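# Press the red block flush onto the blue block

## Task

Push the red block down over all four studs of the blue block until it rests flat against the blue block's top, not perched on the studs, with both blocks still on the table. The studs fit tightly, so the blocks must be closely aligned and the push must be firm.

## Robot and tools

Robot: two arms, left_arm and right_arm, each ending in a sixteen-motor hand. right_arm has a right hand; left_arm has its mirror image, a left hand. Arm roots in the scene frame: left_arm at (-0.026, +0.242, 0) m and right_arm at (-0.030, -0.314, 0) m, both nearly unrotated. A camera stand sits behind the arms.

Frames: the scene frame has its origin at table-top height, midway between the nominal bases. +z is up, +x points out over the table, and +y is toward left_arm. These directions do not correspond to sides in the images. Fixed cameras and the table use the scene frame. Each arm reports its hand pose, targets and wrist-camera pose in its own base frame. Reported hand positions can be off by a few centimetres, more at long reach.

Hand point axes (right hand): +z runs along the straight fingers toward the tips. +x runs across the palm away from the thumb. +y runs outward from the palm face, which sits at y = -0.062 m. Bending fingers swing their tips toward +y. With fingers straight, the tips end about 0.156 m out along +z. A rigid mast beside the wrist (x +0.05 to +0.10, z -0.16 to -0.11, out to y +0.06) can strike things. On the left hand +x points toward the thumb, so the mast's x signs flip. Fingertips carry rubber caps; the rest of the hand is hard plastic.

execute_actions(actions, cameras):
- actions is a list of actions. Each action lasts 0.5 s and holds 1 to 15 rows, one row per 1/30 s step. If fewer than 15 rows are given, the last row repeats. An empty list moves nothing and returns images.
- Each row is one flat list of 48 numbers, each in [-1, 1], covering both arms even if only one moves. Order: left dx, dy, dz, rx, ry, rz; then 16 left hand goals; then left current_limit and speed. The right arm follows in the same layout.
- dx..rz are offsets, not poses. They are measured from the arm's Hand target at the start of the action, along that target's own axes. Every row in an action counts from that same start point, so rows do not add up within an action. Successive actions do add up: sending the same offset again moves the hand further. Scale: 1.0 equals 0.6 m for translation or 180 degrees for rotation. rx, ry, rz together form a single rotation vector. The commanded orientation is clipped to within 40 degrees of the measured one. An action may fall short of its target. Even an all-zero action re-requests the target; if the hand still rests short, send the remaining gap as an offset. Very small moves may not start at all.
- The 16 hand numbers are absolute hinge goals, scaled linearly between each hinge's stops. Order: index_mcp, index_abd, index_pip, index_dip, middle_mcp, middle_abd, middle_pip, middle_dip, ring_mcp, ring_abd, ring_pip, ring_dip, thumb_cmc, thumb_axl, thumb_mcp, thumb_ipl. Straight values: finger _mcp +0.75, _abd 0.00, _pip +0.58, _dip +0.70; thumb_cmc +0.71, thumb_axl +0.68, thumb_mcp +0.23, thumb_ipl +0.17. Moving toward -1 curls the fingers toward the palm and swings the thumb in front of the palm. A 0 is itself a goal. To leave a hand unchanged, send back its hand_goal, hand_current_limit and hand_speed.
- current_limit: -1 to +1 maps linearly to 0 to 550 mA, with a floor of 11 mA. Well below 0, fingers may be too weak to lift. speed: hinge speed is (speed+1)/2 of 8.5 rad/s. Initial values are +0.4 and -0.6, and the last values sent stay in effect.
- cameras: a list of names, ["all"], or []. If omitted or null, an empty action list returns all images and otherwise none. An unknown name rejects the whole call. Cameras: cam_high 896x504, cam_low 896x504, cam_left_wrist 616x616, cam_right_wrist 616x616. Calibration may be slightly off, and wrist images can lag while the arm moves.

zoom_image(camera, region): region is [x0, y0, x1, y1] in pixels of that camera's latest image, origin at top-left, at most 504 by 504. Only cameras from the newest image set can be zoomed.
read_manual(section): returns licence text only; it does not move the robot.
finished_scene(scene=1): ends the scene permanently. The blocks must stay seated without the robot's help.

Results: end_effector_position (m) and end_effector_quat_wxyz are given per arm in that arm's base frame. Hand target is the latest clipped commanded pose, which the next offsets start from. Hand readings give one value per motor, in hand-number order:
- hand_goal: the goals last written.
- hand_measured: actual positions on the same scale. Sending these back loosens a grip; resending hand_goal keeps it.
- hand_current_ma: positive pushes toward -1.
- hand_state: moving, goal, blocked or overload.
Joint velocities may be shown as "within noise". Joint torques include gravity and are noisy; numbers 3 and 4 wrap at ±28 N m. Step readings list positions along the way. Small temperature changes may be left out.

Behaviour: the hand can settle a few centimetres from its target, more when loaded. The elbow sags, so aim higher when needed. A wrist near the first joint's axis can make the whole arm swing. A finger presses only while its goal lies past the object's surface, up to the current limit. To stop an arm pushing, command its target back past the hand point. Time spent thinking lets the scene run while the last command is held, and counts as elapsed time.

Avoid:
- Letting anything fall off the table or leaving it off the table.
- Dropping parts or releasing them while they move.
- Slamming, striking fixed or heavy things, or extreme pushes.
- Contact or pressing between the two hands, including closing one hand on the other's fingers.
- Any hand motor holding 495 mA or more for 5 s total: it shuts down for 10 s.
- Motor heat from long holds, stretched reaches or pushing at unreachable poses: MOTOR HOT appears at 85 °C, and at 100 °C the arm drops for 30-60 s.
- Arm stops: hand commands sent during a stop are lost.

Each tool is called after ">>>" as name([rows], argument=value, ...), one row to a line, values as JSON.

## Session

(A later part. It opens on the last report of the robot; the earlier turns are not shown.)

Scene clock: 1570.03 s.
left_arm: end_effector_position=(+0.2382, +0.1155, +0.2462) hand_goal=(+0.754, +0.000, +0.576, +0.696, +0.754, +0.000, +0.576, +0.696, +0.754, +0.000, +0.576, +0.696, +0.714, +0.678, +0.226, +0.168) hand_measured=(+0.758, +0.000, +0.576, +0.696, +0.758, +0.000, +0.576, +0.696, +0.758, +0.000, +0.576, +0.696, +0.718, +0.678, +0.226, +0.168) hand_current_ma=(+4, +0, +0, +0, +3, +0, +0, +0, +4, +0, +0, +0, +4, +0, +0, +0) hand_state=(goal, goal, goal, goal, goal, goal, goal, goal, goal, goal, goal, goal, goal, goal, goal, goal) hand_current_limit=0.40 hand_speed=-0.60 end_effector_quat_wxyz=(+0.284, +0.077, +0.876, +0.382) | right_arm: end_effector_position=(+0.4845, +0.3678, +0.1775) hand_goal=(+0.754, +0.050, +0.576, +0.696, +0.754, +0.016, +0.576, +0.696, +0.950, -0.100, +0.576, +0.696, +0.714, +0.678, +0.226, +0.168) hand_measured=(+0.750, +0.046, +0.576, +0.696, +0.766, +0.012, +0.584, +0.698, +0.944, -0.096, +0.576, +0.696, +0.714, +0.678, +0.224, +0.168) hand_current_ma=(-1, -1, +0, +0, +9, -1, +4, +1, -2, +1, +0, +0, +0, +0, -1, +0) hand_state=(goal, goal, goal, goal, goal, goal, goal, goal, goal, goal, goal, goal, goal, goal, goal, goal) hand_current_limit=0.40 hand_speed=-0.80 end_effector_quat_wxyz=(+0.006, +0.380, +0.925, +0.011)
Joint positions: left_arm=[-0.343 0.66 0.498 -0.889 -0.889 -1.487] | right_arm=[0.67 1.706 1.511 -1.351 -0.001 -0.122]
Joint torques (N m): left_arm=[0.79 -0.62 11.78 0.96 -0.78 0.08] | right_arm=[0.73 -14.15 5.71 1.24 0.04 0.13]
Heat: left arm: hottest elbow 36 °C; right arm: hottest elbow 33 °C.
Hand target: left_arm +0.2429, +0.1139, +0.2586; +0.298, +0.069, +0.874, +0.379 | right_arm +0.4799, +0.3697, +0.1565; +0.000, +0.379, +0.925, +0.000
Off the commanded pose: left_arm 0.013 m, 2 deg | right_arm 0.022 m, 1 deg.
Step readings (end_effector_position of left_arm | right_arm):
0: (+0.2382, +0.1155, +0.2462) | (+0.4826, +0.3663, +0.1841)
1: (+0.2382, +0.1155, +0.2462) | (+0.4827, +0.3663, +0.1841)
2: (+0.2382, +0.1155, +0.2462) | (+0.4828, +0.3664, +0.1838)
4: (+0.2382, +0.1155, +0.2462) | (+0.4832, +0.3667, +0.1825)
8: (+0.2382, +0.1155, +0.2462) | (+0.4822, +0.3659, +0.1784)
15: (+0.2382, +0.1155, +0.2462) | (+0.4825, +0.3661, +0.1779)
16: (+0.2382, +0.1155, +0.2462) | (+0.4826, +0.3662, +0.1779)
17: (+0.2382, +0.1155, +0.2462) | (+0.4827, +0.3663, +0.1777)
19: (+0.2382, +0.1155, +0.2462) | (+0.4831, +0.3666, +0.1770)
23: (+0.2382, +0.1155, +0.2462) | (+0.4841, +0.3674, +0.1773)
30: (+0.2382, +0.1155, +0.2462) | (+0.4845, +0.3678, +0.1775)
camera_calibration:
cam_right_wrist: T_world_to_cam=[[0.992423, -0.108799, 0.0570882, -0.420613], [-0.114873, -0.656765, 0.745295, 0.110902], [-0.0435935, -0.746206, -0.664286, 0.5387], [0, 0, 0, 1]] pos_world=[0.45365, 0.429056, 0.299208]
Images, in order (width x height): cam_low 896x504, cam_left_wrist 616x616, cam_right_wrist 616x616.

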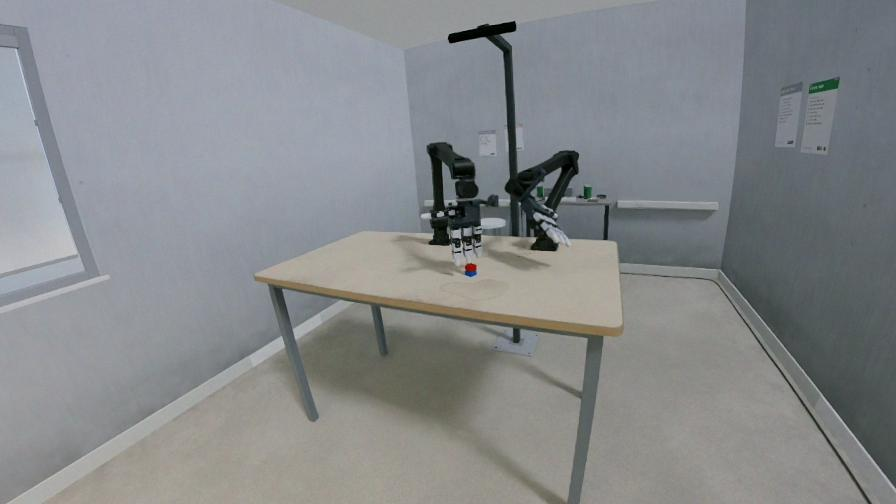

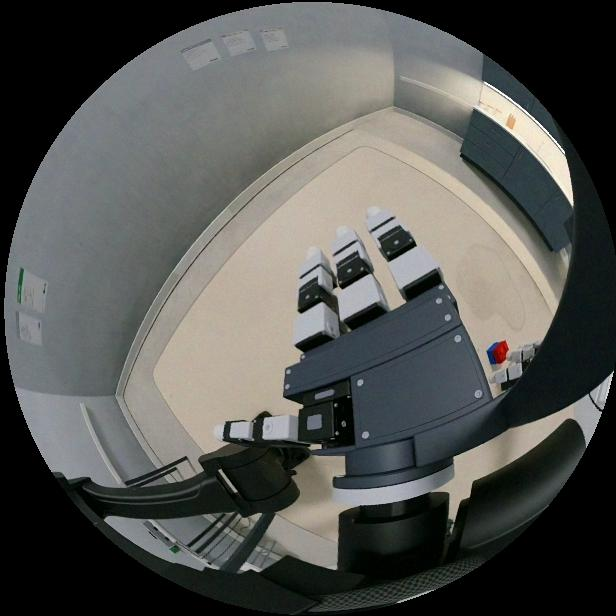

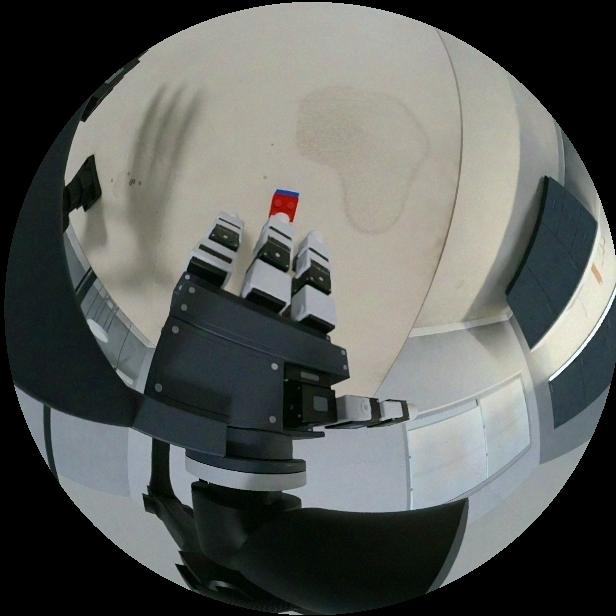

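>>> execute_actions([
  [[0,0,0,0,0,0,0.754,0,0.576,0.696,0.754,0,0.576,0.696,0.754,0,0.576,0.696,0.714,0.678,0.226,0.168,0.4,-0.6,0,-0.001,0.008,0.002,0,0,0.754,0.05,0.576,0.696,0.754,0.015,0.576,0.696,0.95,-0.1,0.576,0.696,0.714,0.678,0.226,0.168,0.8,-0.8],[0,0,0,0,0,0,0.754,0,0.576,0.696,0.754,0,0.576,0.696,0.754,0,0.576,0.696,0.714,0.678,0.226,0.168,0.4,-0.6,0,-0.003,0.02,0.004,0,0,0.754,0.05,0.576,0.696,0.754,0.015,0.576,0.696,0.95,-0.1,0.576,0.696,0.714,0.678,0.226,0.168,0.8,-0.8]],
], cameras=["cam_low","cam_left_wrist","cam_right_wrist"])

>>> zoom_image(camera="cam_low", region=[450, 245, 490, 285])

>>> zoom_image(camera="cam_left_wrist", region=[475, 330, 525, 380])

>>> zoom_image(camera="cam_right_wrist", region=[250, 180, 310, 240])

Scene clock: 1582.57 s.
left_arm: end_effector_position=(+0.2382, +0.1155, +0.2462) hand_goal=(+0.754, +0.000, +0.576, +0.696, +0.754, +0.000, +0.576, +0.696, +0.754, +0.000, +0.576, +0.696, +0.714, +0.678, +0.226, +0.168) hand_measured=(+0.758, +0.000, +0.576, +0.696, +0.758, +0.000, +0.576, +0.696, +0.758, +0.000, +0.576, +0.696, +0.718, +0.678, +0.226, +0.168) hand_current_ma=(+4, +0, +0, +0, +3, +0, +0, +0, +4, +0, +0, +0, +4, +0, +0, +0) hand_state=(goal, goal, goal, goal, goal, goal, goal, goal, goal, goal, goal, goal, goal, goal, goal, goal) hand_current_limit=0.40 hand_speed=-0.60 end_effector_quat_wxyz=(+0.284, +0.077, +0.876, +0.382) | right_arm: end_effector_position=(+0.4845, +0.3677, +0.1773) hand_goal=(+0.754, +0.050, +0.576, +0.696, +0.754, +0.016, +0.576, +0.696, +0.950, -0.100, +0.576, +0.696, +0.714, +0.678, +0.226, +0.168) hand_measured=(+0.750, +0.046, +0.576, +0.696, +0.772, +0.012, +0.588, +0.700, +0.944, -0.096, +0.576, +0.696, +0.714, +0.678, +0.224, +0.168) hand_current_ma=(-1, -1, +0, +0, +15, -1, +7, +1, -2, +1, +0, +0, +0, +0, -1, +0) hand_state=(goal, goal, goal, goal, goal, goal, goal, goal, goal, goal, goal, goal, goal, goal, goal, goal) hand_current_limit=0.80 hand_speed=-0.80 end_effector_quat_wxyz=(+0.008, +0.380, +0.925, +0.015)
Joint positions: left_arm=[-0.343 0.66 0.498 -0.889 -0.889 -1.487] | right_arm=[0.67 1.701 1.503 -1.34 -0.001 -0.122]
Joint torques (N m): left_arm=[0.97 -0.44 11.75 1.06 -0.78 0.07] | right_arm=[0.73 -13.16 5.07 1.32 0.1 0.13]
Heat: left arm: hottest elbow 36 °C; right arm: hottest elbow 32 °C.
Hand target: left_arm +0.2429, +0.1139, +0.2586; +0.298, +0.069, +0.874, +0.379 | right_arm +0.4785, +0.3683, +0.1444; -0.002, +0.379, +0.925, -0.006
Off the commanded pose: left_arm 0.013 m, 2 deg | right_arm 0.033 m, 3 deg.
Step readings (end_effector_position of left_arm | right_arm):
0: (+0.2382, +0.1155, +0.2462) | (+0.4845, +0.3678, +0.1775)
1: (+0.2382, +0.1155, +0.2462) | (+0.4845, +0.3678, +0.1775)
2: (+0.2382, +0.1155, +0.2462) | (+0.4845, +0.3678, +0.1775)
4: (+0.2382, +0.1155, +0.2462) | (+0.4845, +0.3678, +0.1768)
8: (+0.2382, +0.1155, +0.2462) | (+0.4845, +0.3678, +0.1774)
15: (+0.2382, +0.1155, +0.2462) | (+0.4846, +0.3678, +0.1775)
camera_calibration:
cam_right_wrist: T_world_to_cam=[[0.992064, -0.109077, 0.0625468, -0.421217], [-0.119346, -0.660298, 0.74146, 0.115158], [-0.0395765, -0.743041, -0.668075, 0.536109], [0, 0, 0, 1]] pos_world=[0.452835, 0.428444, 0.299122]
Images, in order (width x height): cam_low 896x504, cam_left_wrist 616x616, cam_right_wrist 616x616.

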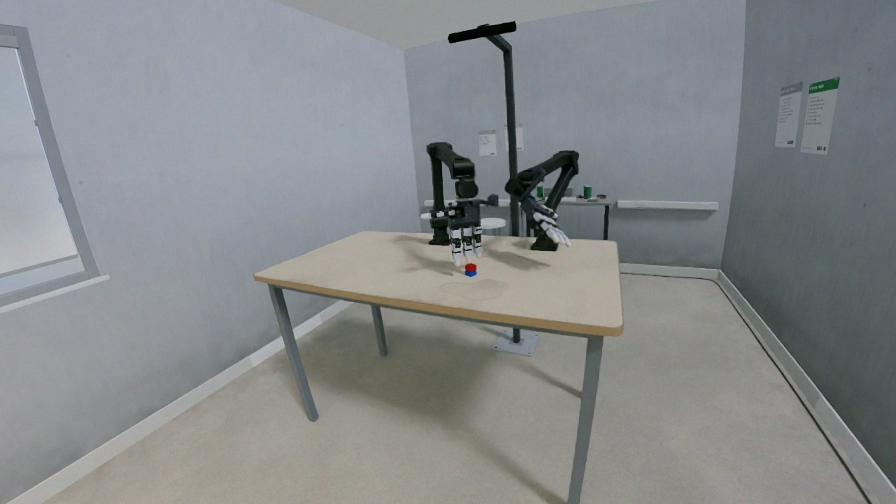

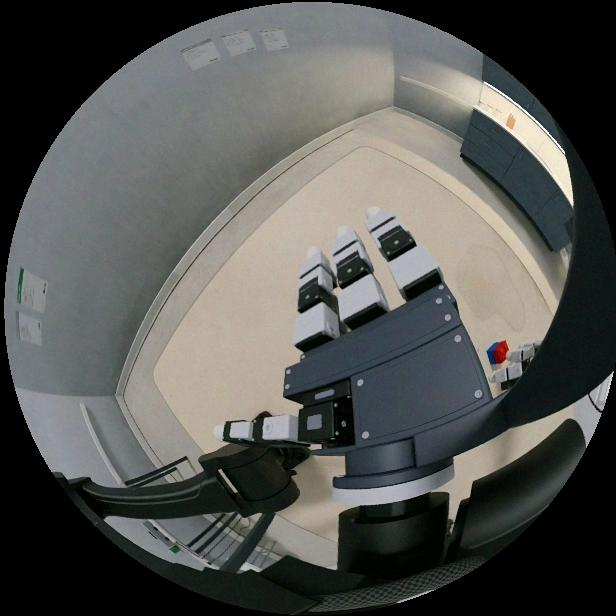

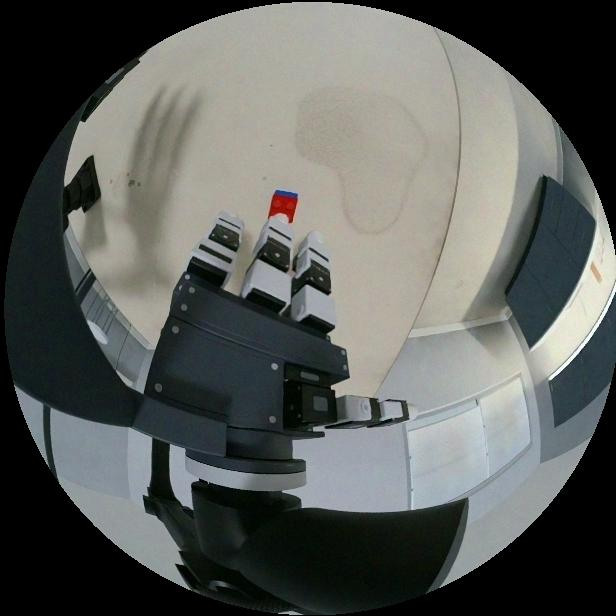

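Scaled by 12.600 from the camera's 896x504 image, which has a finer 1280x720 frame.

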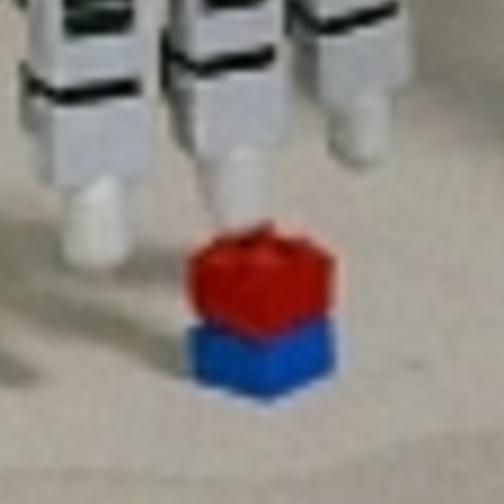

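Scaled by 10.080 from the camera's 616x616 image, which has a finer 880x880 frame.

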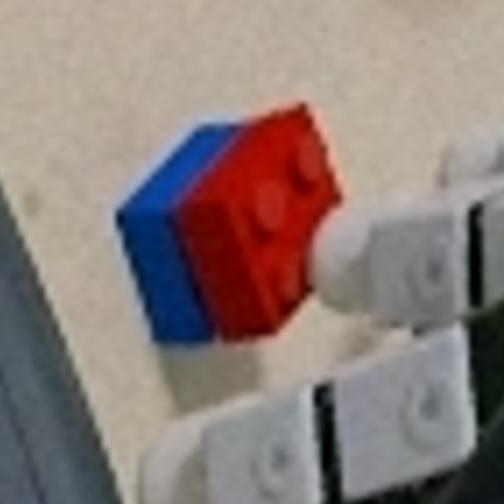

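Scaled by 8.400 from the camera's 616x616 image, which has a finer 880x880 frame.

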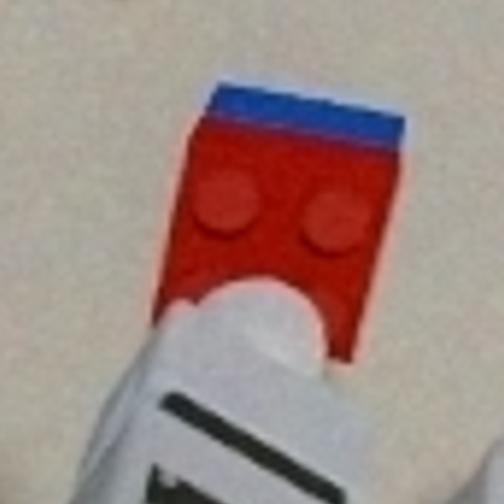

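>>> execute_actions([
  [[0,0,0,0,0,0,0.754,0,0.576,0.696,0.754,0,0.576,0.696,0.754,0,0.576,0.696,0.714,0.678,0.226,0.168,0.4,-0.6,0,0,0.015,0.002,0,0,0.754,0.05,0.576,0.696,0.754,0.015,0.576,0.696,0.95,-0.1,0.576,0.696,0.714,0.678,0.226,0.168,0.8,-0.8],[0,0,0,0,0,0,0.754,0,0.576,0.696,0.754,0,0.576,0.696,0.754,0,0.576,0.696,0.714,0.678,0.226,0.168,0.4,-0.6,0,0,0.035,0.004,0,0,0.754,0.05,0.576,0.696,0.754,0.015,0.576,0.696,0.95,-0.1,0.576,0.696,0.714,0.678,0.226,0.168,0.8,-0.8]],
], cameras=["cam_low","cam_left_wrist","cam_right_wrist"])

>>> zoom_image(camera="cam_low", region=[450, 245, 490, 285])

>>> zoom_image(camera="cam_left_wrist", region=[475, 330, 525, 380])

>>> zoom_image(camera="cam_right_wrist", region=[250, 180, 310, 240])

Scene clock: 1591.90 s.
left_arm: end_effector_position=(+0.2382, +0.1155, +0.2462) hand_goal=(+0.754, +0.000, +0.576, +0.696, +0.754, +0.000, +0.576, +0.696, +0.754, +0.000, +0.576, +0.696, +0.714, +0.678, +0.226, +0.168) hand_measured=(+0.758, +0.000, +0.576, +0.696, +0.758, +0.000, +0.576, +0.696, +0.758, +0.000, +0.576, +0.696, +0.718, +0.678, +0.226, +0.168) hand_current_ma=(+4, +0, +0, +0, +3, +0, +0, +0, +4, +0, +0, +0, +4, +0, +0, +0) hand_state=(goal, goal, goal, goal, goal, goal, goal, goal, goal, goal, goal, goal, goal, goal, goal, goal) hand_current_limit=0.40 hand_speed=-0.60 end_effector_quat_wxyz=(+0.284, +0.077, +0.876, +0.382) | right_arm: end_effector_position=(+0.4850, +0.3687, +0.1784) hand_goal=(+0.754, +0.050, +0.576, +0.696, +0.754, +0.016, +0.576, +0.696, +0.950, -0.100, +0.576, +0.696, +0.714, +0.678, +0.226, +0.168) hand_measured=(+0.750, +0.046, +0.576, +0.696, +0.784, +0.010, +0.598, +0.704, +0.944, -0.096, +0.576, +0.696, +0.714, +0.678, +0.224, +0.168) hand_current_ma=(-1, -1, +0, +0, +38, -1, +21, +4, -2, +1, +0, +0, +0, +0, -1, +0) hand_state=(goal, goal, goal, goal, blocked, goal, blocked, goal, goal, goal, goal, goal, goal, goal, goal, goal) hand_current_limit=0.80 hand_speed=-0.80 end_effector_quat_wxyz=(+0.013, +0.379, +0.925, +0.025)
Joint positions: left_arm=[-0.343 0.66 0.498 -0.889 -0.889 -1.487] | right_arm=[0.67 1.69 1.486 -1.311 -0.001 -0.122]
Joint torques (N m): left_arm=[0.91 -0.5 11.84 1.01 -0.8 0.09] | right_arm=[0.67 -11.05 4.22 1.51 0.16 0.13]
Heat: left arm: hottest elbow 36 °C; right arm: hottest elbow 32 °C.
Hand target: left_arm +0.2429, +0.1139, +0.2586; +0.298, +0.069, +0.874, +0.379 | right_arm +0.4783, +0.3683, +0.1235; -0.004, +0.379, +0.925, -0.012
Off the commanded pose: left_arm 0.013 m, 2 deg | right_arm 0.055 m, 5 deg.
Step readings (end_effector_position of left_arm | right_arm):
0: (+0.2382, +0.1155, +0.2462) | (+0.4845, +0.3677, +0.1773)
1: (+0.2382, +0.1155, +0.2462) | (+0.4845, +0.3678, +0.1774)
2: (+0.2382, +0.1155, +0.2462) | (+0.4847, +0.3679, +0.1773)
4: (+0.2382, +0.1155, +0.2462) | (+0.4850, +0.3681, +0.1773)
8: (+0.2382, +0.1155, +0.2462) | (+0.4847, +0.3682, +0.1780)
15: (+0.2382, +0.1155, +0.2462) | (+0.4851, +0.3685, +0.1784)
camera_calibration:
cam_right_wrist: T_world_to_cam=[[0.990874, -0.10935, 0.0788174, -0.423895], [-0.132079, -0.670869, 0.729719, 0.127196], [-0.0269183, -0.73347, -0.679189, 0.529853], [0, 0, 0, 1]] pos_world=[0.451089, 0.42761, 0.300463]
Images, in order (width x height): cam_low 896x504, cam_left_wrist 616x616, cam_right_wrist 616x616.

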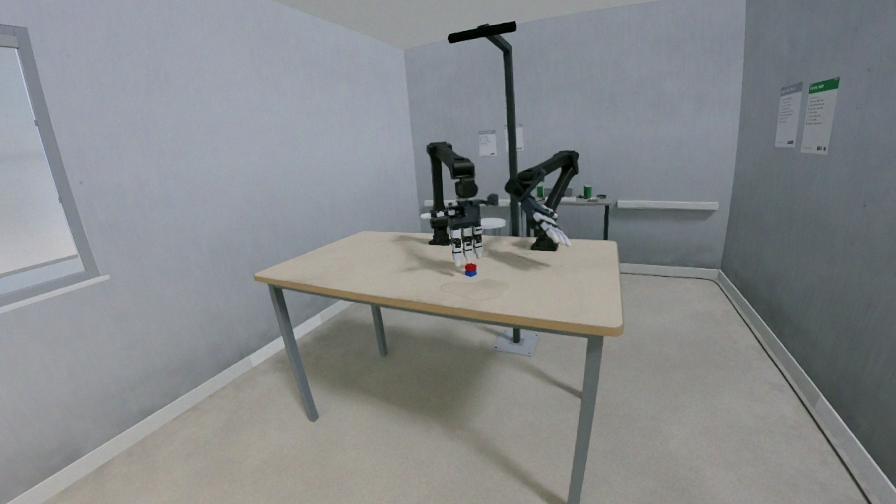

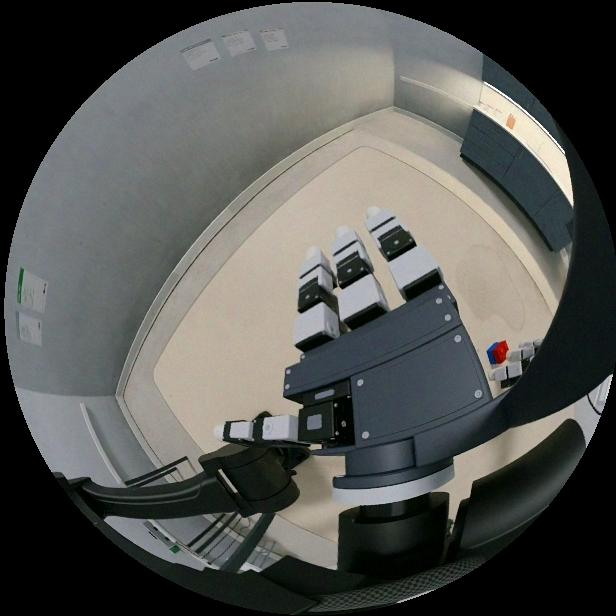

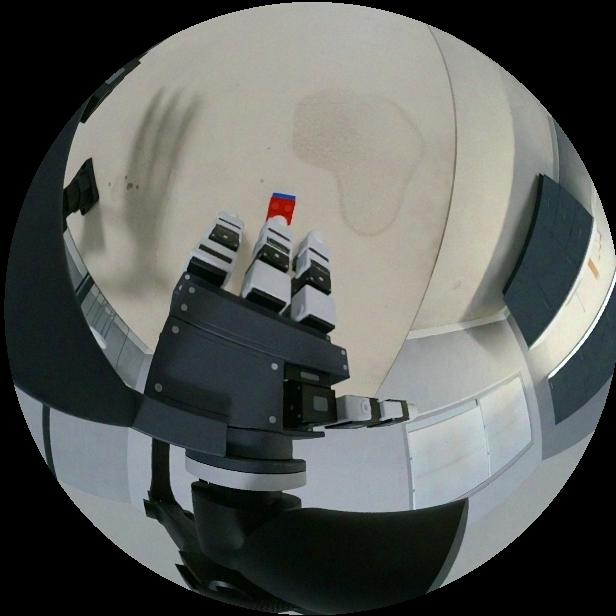

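Scaled by 12.600 from the camera's 896x504 image, which has a finer 1280x720 frame.

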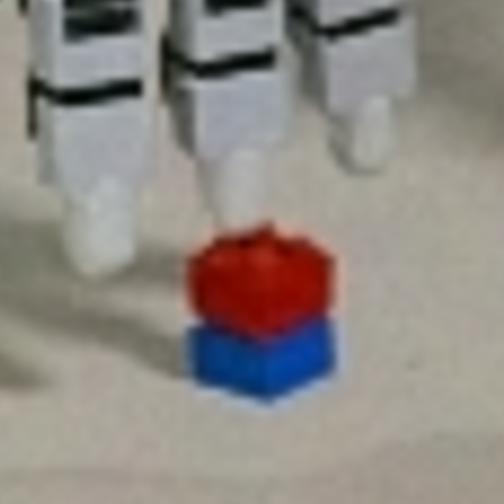

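Scaled by 10.080 from the camera's 616x616 image, which has a finer 880x880 frame.

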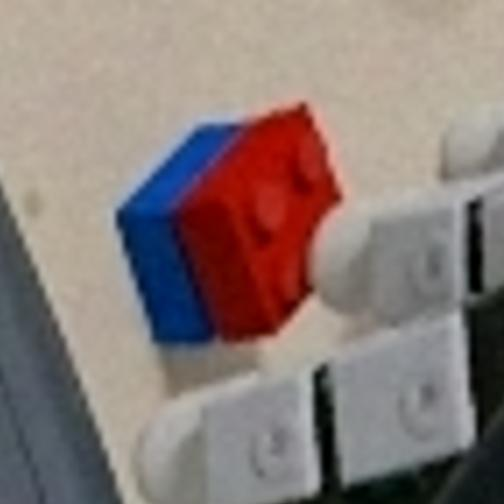

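Scaled by 8.400 from the camera's 616x616 image, which has a finer 880x880 frame.

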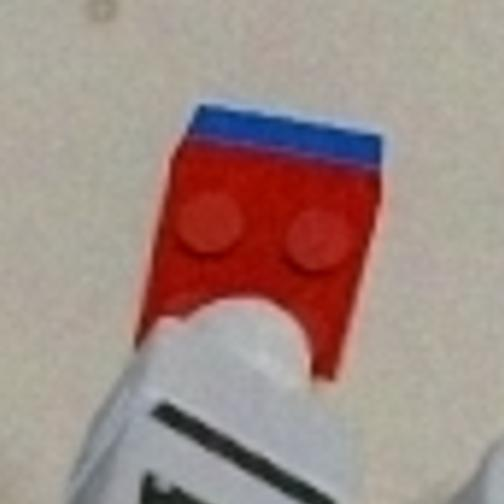

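>>> execute_actions([
  [[0,0,0,0,0,0,0.754,0,0.576,0.696,0.754,0,0.576,0.696,0.754,0,0.576,0.696,0.714,0.678,0.226,0.168,0.4,-0.6,0,0,0,0.012,0,0,0.754,0.05,0.576,0.696,0.754,0.015,0.576,0.696,0.95,-0.1,0.576,0.696,0.714,0.678,0.226,0.168,0.8,-0.8],[0,0,0,0,0,0,0.754,0,0.576,0.696,0.754,0,0.576,0.696,0.754,0,0.576,0.696,0.714,0.678,0.226,0.168,0.4,-0.6,0,0,0,0.025,0,0,0.754,0.05,0.576,0.696,0.754,0.015,0.576,0.696,0.95,-0.1,0.576,0.696,0.714,0.678,0.226,0.168,0.8,-0.8]],
])

Scene clock: 1604.33 s.
left_arm: end_effector_position=(+0.2382, +0.1155, +0.2462) hand_goal=(+0.754, +0.000, +0.576, +0.696, +0.754, +0.000, +0.576, +0.696, +0.754, +0.000, +0.576, +0.696, +0.714, +0.678, +0.226, +0.168) hand_measured=(+0.758, +0.000, +0.576, +0.696, +0.758, +0.000, +0.576, +0.696, +0.758, +0.000, +0.576, +0.696, +0.718, +0.678, +0.226, +0.168) hand_current_ma=(+4, +0, +0, +0, +3, +0, +0, +0, +4, +0, +0, +0, +4, +0, +0, +0) hand_state=(goal, goal, goal, goal, goal, goal, goal, goal, goal, goal, goal, goal, goal, goal, goal, goal) hand_current_limit=0.40 hand_speed=-0.60 end_effector_quat_wxyz=(+0.284, +0.077, +0.876, +0.382) | right_arm: end_effector_position=(+0.4805, +0.3643, +0.1735) hand_goal=(+0.754, +0.050, +0.576, +0.696, +0.754, +0.016, +0.576, +0.696, +0.950, -0.100, +0.576, +0.696, +0.714, +0.678, +0.226, +0.168) hand_measured=(+0.750, +0.046, +0.576, +0.696, +0.740, +0.010, +0.566, +0.690, +0.944, -0.096, +0.576, +0.696, +0.714, +0.678, +0.224, +0.168) hand_current_ma=(-1, -1, +0, +0, -11, -2, -6, -2, -2, +1, +0, +0, +0, +0, -1, +0) hand_state=(goal, goal, goal, goal, goal, goal, goal, goal, goal, goal, goal, goal, goal, goal, goal, goal) hand_current_limit=0.80 hand_speed=-0.80 end_effector_quat_wxyz=(+0.002, +0.380, +0.925, -0.005)
Joint positions: left_arm=[-0.343 0.66 0.498 -0.889 -0.889 -1.487] | right_arm=[0.673 1.713 1.517 -1.381 0.009 -0.119]
Joint torques (N m): left_arm=[0.79 -0.38 11.78 0.98 -0.77 0.09] | right_arm=[0.79 -9.82 7.32 -0.18 0.13 0.13]
Heat: left arm: hottest elbow 36 °C; right arm: hottest elbow 31 °C.
Hand target: left_arm +0.2429, +0.1139, +0.2586; +0.298, +0.069, +0.874, +0.379 | right_arm +0.4784, +0.3681, +0.1235; -0.019, +0.379, +0.924, -0.048
Off the commanded pose: left_arm 0.013 m, 2 deg | right_arm 0.050 m, 6 deg.
Step readings (end_effector_position of left_arm | right_arm):
0: (+0.2382, +0.1155, +0.2462) | (+0.4850, +0.3687, +0.1784)
1: (+0.2382, +0.1155, +0.2462) | (+0.4850, +0.3687, +0.1784)
2: (+0.2382, +0.1155, +0.2462) | (+0.4851, +0.3686, +0.1784)
4: (+0.2382, +0.1155, +0.2462) | (+0.4829, +0.3667, +0.1777)
8: (+0.2382, +0.1155, +0.2462) | (+0.4799, +0.3642, +0.1747)
15: (+0.2382, +0.1155, +0.2462) | (+0.4807, +0.3646, +0.1735)

>>> execute_actions(actions=[])

>>> zoom_image(camera="cam_low", region=[450, 245, 490, 285])

>>> zoom_image(camera="cam_left_wrist", region=[475, 330, 525, 380])

>>> zoom_image(camera="cam_right_wrist", region=[250, 180, 310, 240])

Scene clock: 1608.00 s.
left_arm: end_effector_position=(+0.2382, +0.1155, +0.2462) hand_goal=(+0.754, +0.000, +0.576, +0.696, +0.754, +0.000, +0.576, +0.696, +0.754, +0.000, +0.576, +0.696, +0.714, +0.678, +0.226, +0.168) hand_measured=(+0.758, +0.000, +0.576, +0.696, +0.758, +0.000, +0.576, +0.696, +0.758, +0.000, +0.576, +0.696, +0.718, +0.678, +0.226, +0.168) hand_current_ma=(+4, +0, +0, +0, +3, +0, +0, +0, +4, +0, +0, +0, +4, +0, +0, +0) hand_state=(goal, goal, goal, goal, goal, goal, goal, goal, goal, goal, goal, goal, goal, goal, goal, goal) hand_current_limit=0.40 hand_speed=-0.60 end_effector_quat_wxyz=(+0.284, +0.077, +0.876, +0.382) | right_arm: end_effector_position=(+0.4805, +0.3643, +0.1732) hand_goal=(+0.754, +0.050, +0.576, +0.696, +0.754, +0.016, +0.576, +0.696, +0.950, -0.100, +0.576, +0.696, +0.714, +0.678, +0.226, +0.168) hand_measured=(+0.750, +0.046, +0.576, +0.696, +0.740, +0.010, +0.566, +0.690, +0.944, -0.096, +0.576, +0.696, +0.714, +0.678, +0.224, +0.168) hand_current_ma=(-1, -1, +0, +0, -11, -2, -6, -2, -2, +1, +0, +0, +0, +0, -1, +0) hand_state=(goal, goal, goal, goal, goal, goal, goal, goal, goal, goal, goal, goal, goal, goal, goal, goal) hand_current_limit=0.80 hand_speed=-0.80 end_effector_quat_wxyz=(+0.002, +0.380, +0.925, -0.005)
Joint positions: left_arm=[-0.343 0.66 0.498 -0.889 -0.889 -1.487] | right_arm=[0.673 1.713 1.517 -1.381 0.009 -0.119]
Joint velocities: within noise
Joint torques (N m): left_arm=[0.97 -0.67 11.85 1.02 -0.83 0.07] | right_arm=[0.73 -9.58 7.32 -0.21 0.13 0.13]
Motor temperatures (°C): left_arm=[22 21 36 22 24 21] | right_arm=[24 26 31 22 23 22]
Heat: left arm: hottest elbow 36 °C; right arm: hottest elbow 31 °C.
Hand target: left_arm +0.2429, +0.1139, +0.2586; +0.298, +0.069, +0.874, +0.379 | right_arm +0.4784, +0.3682, +0.1233; -0.019, +0.379, +0.924, -0.048
Off the commanded pose: left_arm 0.013 m, 2 deg | right_arm 0.050 m, 6 deg.
camera_calibration:
cam_right_wrist: T_world_to_cam=[[0.993287, -0.107954, 0.041563, -0.414766], [-0.101132, -0.635964, 0.765063, 0.0937538], [-0.0561592, -0.76413, -0.642613, 0.541887], [0, 0, 0, 1]] pos_world=[0.451895, 0.428921, 0.293735]

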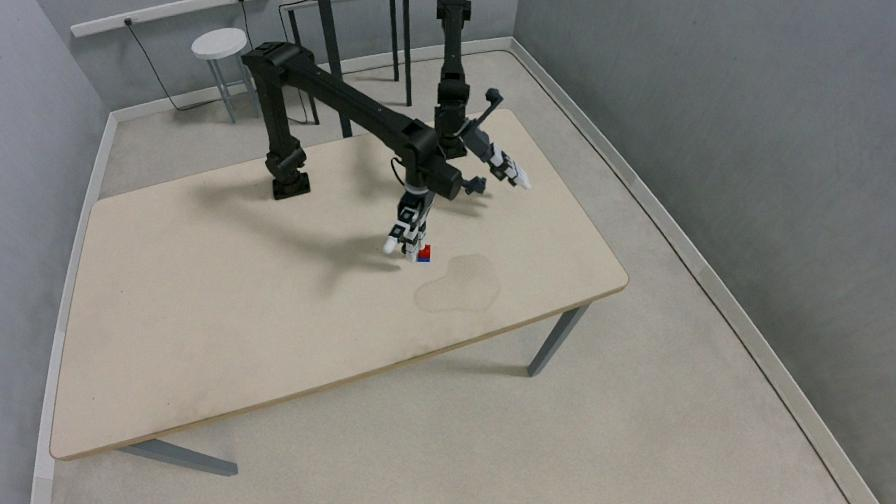

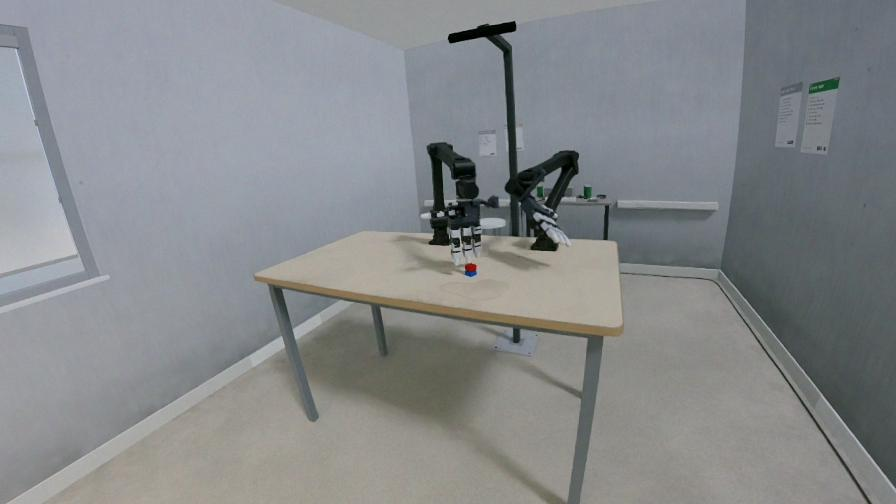

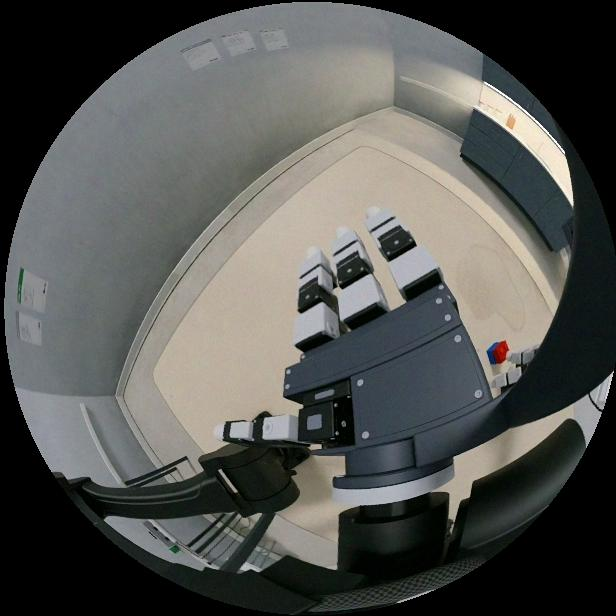

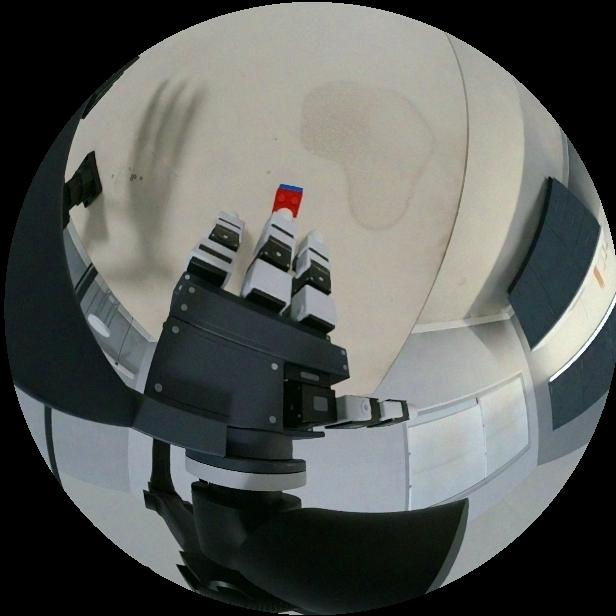

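Scaled by 12.600 from the camera's 896x504 image, which has a finer 1280x720 frame.

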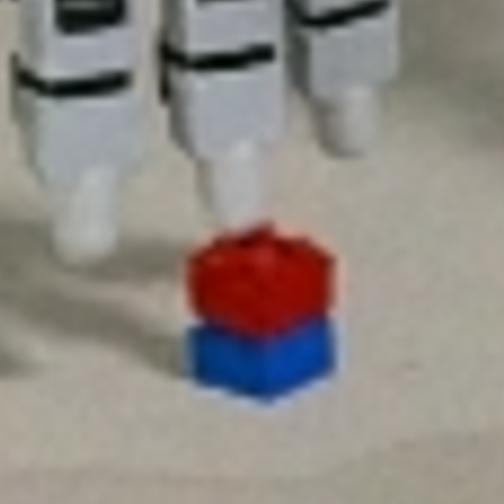

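Scaled by 10.080 from the camera's 616x616 image, which has a finer 880x880 frame.

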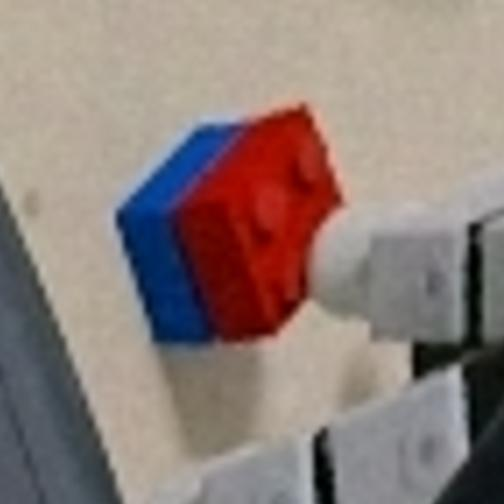

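Scaled by 8.400 from the camera's 616x616 image, which has a finer 880x880 frame.

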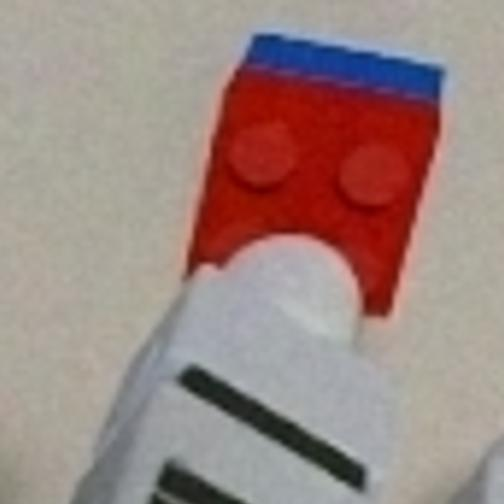

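>>> zoom_image(camera="cam_left_wrist", region=[482, 336, 512, 366])

>>> zoom_image(camera="cam_high", region=[410, 240, 440, 270])

>>> zoom_image(camera="cam_low", region=[460, 257, 482, 279])

Scaled by 16.800 from the camera's 616x616 image, which has a finer 880x880 frame.

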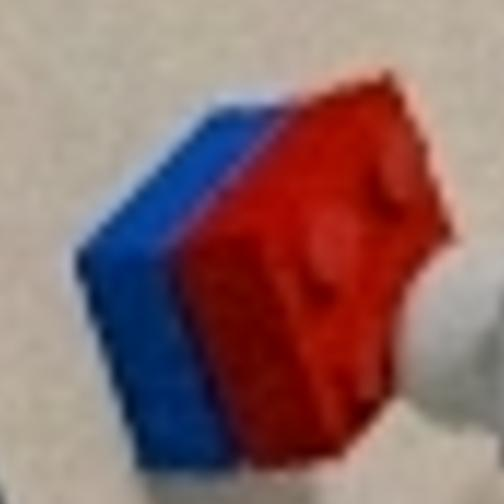

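Scaled by 16.800 from the camera's 896x504 image, which has a finer 1280x720 frame.

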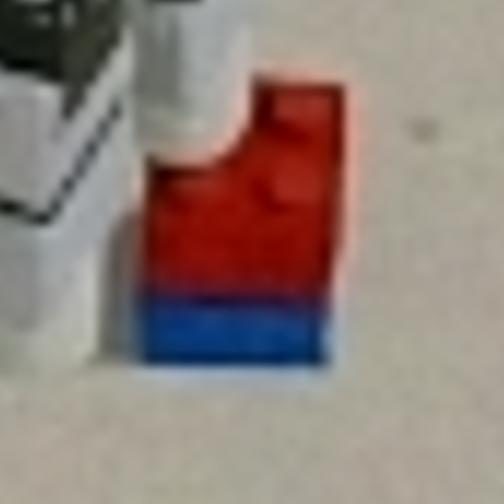

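Scaled by 22.909 from the camera's 896x504 image, which has a finer 1280x720 frame.

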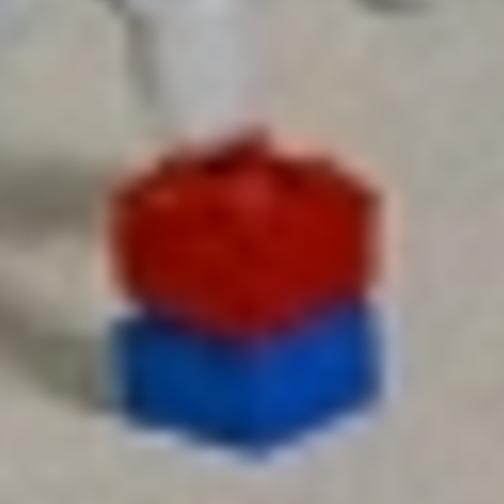

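>>> execute_actions([
  [[0,0,0,0,0,0,0.754,0,0.576,0.696,0.754,0,0.576,0.696,0.754,0,0.576,0.696,0.714,0.678,0.226,0.168,0.4,-0.6,0,0,-0.03,-0.01,0,0,0.754,0.05,0.576,0.696,0.754,0.015,0.576,0.696,0.95,-0.1,0.576,0.696,0.714,0.678,0.226,0.168,0.8,-0.8],[0,0,0,0,0,0,0.754,0,0.576,0.696,0.754,0,0.576,0.696,0.754,0,0.576,0.696,0.714,0.678,0.226,0.168,0.4,-0.6,0,0,-0.06,-0.02,0,0,0.754,0.05,0.576,0.696,0.754,0.015,0.576,0.696,0.95,-0.1,0.576,0.696,0.714,0.678,0.226,0.168,0.8,-0.8]],
  [[0,0,0,0,0,0,0.754,0,0.576,0.696,0.754,0,0.576,0.696,0.754,0,0.576,0.696,0.714,0.678,0.226,0.168,0.4,-0.6,0,0,-0.03,-0.014,0,0,0.754,0.05,0.576,0.696,0.754,0.015,0.576,0.696,0.95,-0.1,0.576,0.696,0.714,0.678,0.226,0.168,0.8,-0.8],[0,0,0,0,0,0,0.754,0,0.576,0.696,0.754,0,0.576,0.696,0.754,0,0.576,0.696,0.714,0.678,0.226,0.168,0.4,-0.6,0,0,-0.06,-0.026,0,0,0.754,0.05,0.576,0.696,0.754,0.015,0.576,0.696,0.95,-0.1,0.576,0.696,0.714,0.678,0.226,0.168,0.4,-0.8]],
], cameras=["cam_low","cam_left_wrist","cam_right_wrist"])

>>> zoom_image(camera="cam_low", region=[460, 257, 482, 279])

>>> zoom_image(camera="cam_left_wrist", region=[482, 336, 512, 366])

>>> zoom_image(camera="cam_right_wrist", region=[250, 180, 310, 240])

Scene clock: 1690.90 s.
left_arm: end_effector_position=(+0.2382, +0.1155, +0.2462) hand_goal=(+0.754, +0.000, +0.576, +0.696, +0.754, +0.000, +0.576, +0.696, +0.754, +0.000, +0.576, +0.696, +0.714, +0.678, +0.226, +0.168) hand_measured=(+0.758, +0.000, +0.576, +0.696, +0.758, +0.000, +0.576, +0.696, +0.758, +0.000, +0.576, +0.696, +0.718, +0.678, +0.226, +0.168) hand_current_ma=(+4, +0, +0, +0, +3, +0, +0, +0, +4, +0, +0, +0, +4, +0, +0, +0) hand_state=(goal, goal, goal, goal, goal, goal, goal, goal, goal, goal, goal, goal, goal, goal, goal, goal) hand_current_limit=0.40 hand_speed=-0.60 end_effector_quat_wxyz=(+0.284, +0.077, +0.876, +0.382) | right_arm: end_effector_position=(+0.4794, +0.3657, +0.1775) hand_goal=(+0.754, +0.050, +0.576, +0.696, +0.754, +0.016, +0.576, +0.696, +0.950, -0.100, +0.576, +0.696, +0.714, +0.678, +0.226, +0.168) hand_measured=(+0.750, +0.046, +0.576, +0.696, +0.748, +0.018, +0.572, +0.694, +0.944, -0.096, +0.576, +0.696, +0.714, +0.678, +0.224, +0.168) hand_current_ma=(-1, -1, +0, +0, -2, +0, -1, -1, -2, +1, +0, +0, +0, +0, -1, +0) hand_state=(goal, goal, goal, goal, goal, goal, goal, goal, goal, goal, goal, goal, goal, goal, goal, goal) hand_current_limit=0.40 hand_speed=-0.80 end_effector_quat_wxyz=(-0.001, +0.380, +0.925, +0.000)
Joint positions: left_arm=[-0.343 0.66 0.498 -0.889 -0.889 -1.487] | right_arm=[0.673 1.707 1.519 -1.383 -0.001 -0.119]
Joint torques (N m): left_arm=[1.03 -0.44 11.79 1.02 -0.79 0.1] | right_arm=[0.44 -16.73 8.46 0.79 -0.16 0.1]
Heat: left arm: hottest elbow 37 °C; right arm: hottest elbow 31 °C.
Hand target: left_arm +0.2429, +0.1139, +0.2586; +0.298, +0.069, +0.874, +0.379 | right_arm +0.4821, +0.3720, +0.1953; +0.008, +0.379, +0.925, +0.019
Off the commanded pose: left_arm 0.013 m, 2 deg | right_arm 0.019 m, 2 deg.
Step readings (end_effector_position of left_arm | right_arm):
0: (+0.2382, +0.1155, +0.2462) | (+0.4805, +0.3643, +0.1732)
1: (+0.2382, +0.1155, +0.2462) | (+0.4805, +0.3643, +0.1732)
2: (+0.2382, +0.1155, +0.2462) | (+0.4805, +0.3644, +0.1734)
4: (+0.2382, +0.1155, +0.2462) | (+0.4808, +0.3645, +0.1740)
8: (+0.2382, +0.1155, +0.2462) | (+0.4806, +0.3646, +0.1741)
15: (+0.2382, +0.1155, +0.2462) | (+0.4806, +0.3647, +0.1743)
16: (+0.2382, +0.1155, +0.2462) | (+0.4806, +0.3647, +0.1743)
17: (+0.2382, +0.1155, +0.2462) | (+0.4805, +0.3648, +0.1745)
19: (+0.2382, +0.1155, +0.2462) | (+0.4801, +0.3651, +0.1755)
23: (+0.2382, +0.1155, +0.2462) | (+0.4797, +0.3655, +0.1764)
30: (+0.2382, +0.1155, +0.2462) | (+0.4795, +0.3657, +0.1770)
camera_calibration:
cam_right_wrist: T_world_to_cam=[[0.993335, -0.108474, 0.0389727, -0.413112], [-0.100146, -0.644829, 0.757738, 0.0953461], [-0.0570641, -0.75659, -0.651395, 0.544843], [0, 0, 0, 1]] pos_world=[0.450998, 0.428893, 0.298761]
Images, in order (width x height): cam_low 896x504, cam_left_wrist 616x616, cam_right_wrist 616x616.

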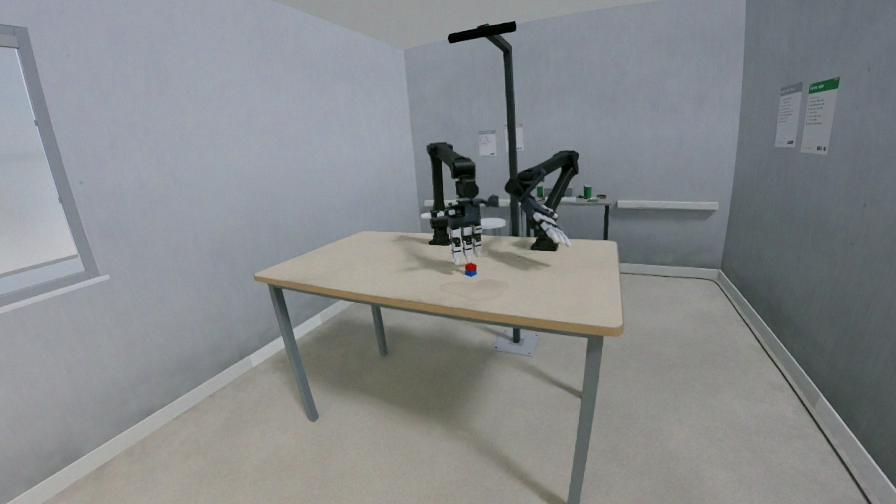

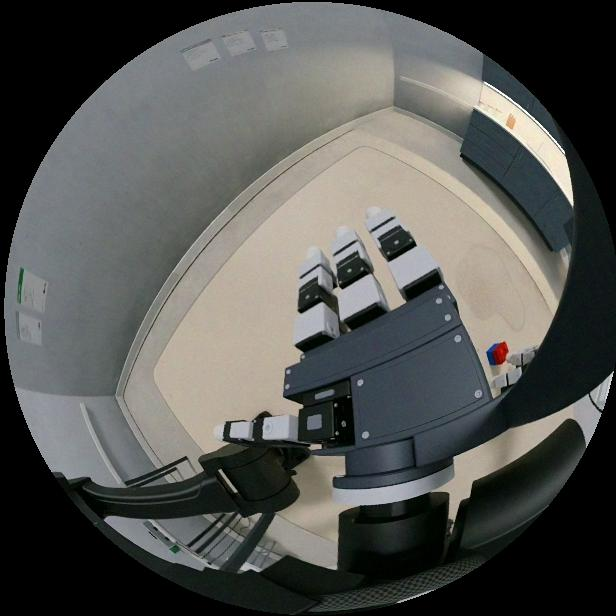

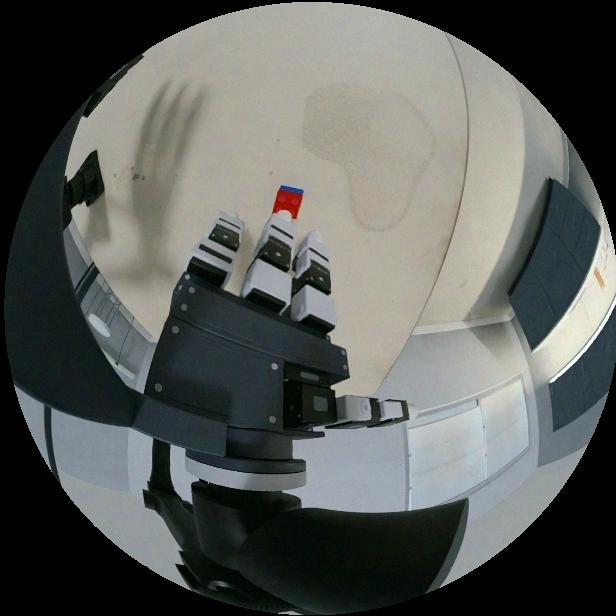

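Scaled by 22.909 from the camera's 896x504 image, which has a finer 1280x720 frame.

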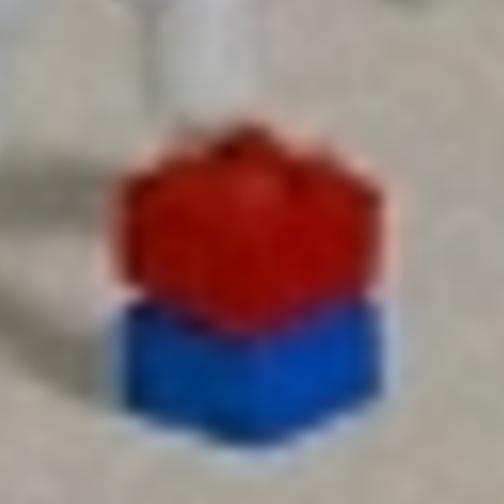

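Scaled by 16.800 from the camera's 616x616 image, which has a finer 880x880 frame.

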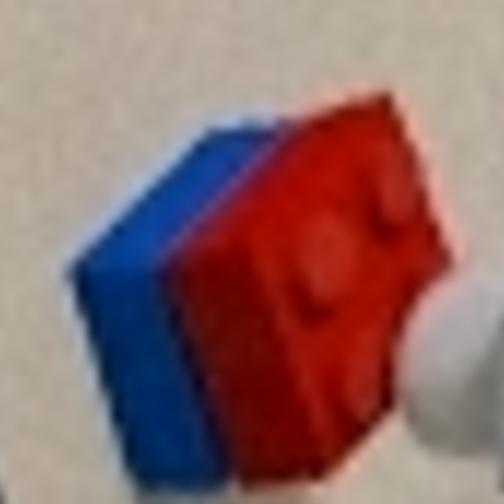

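Scaled by 8.400 from the camera's 616x616 image, which has a finer 880x880 frame.

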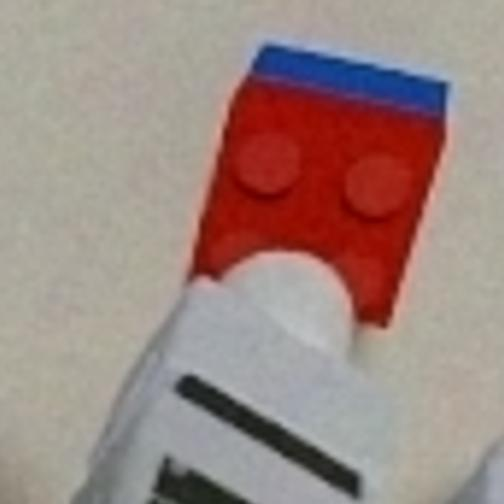

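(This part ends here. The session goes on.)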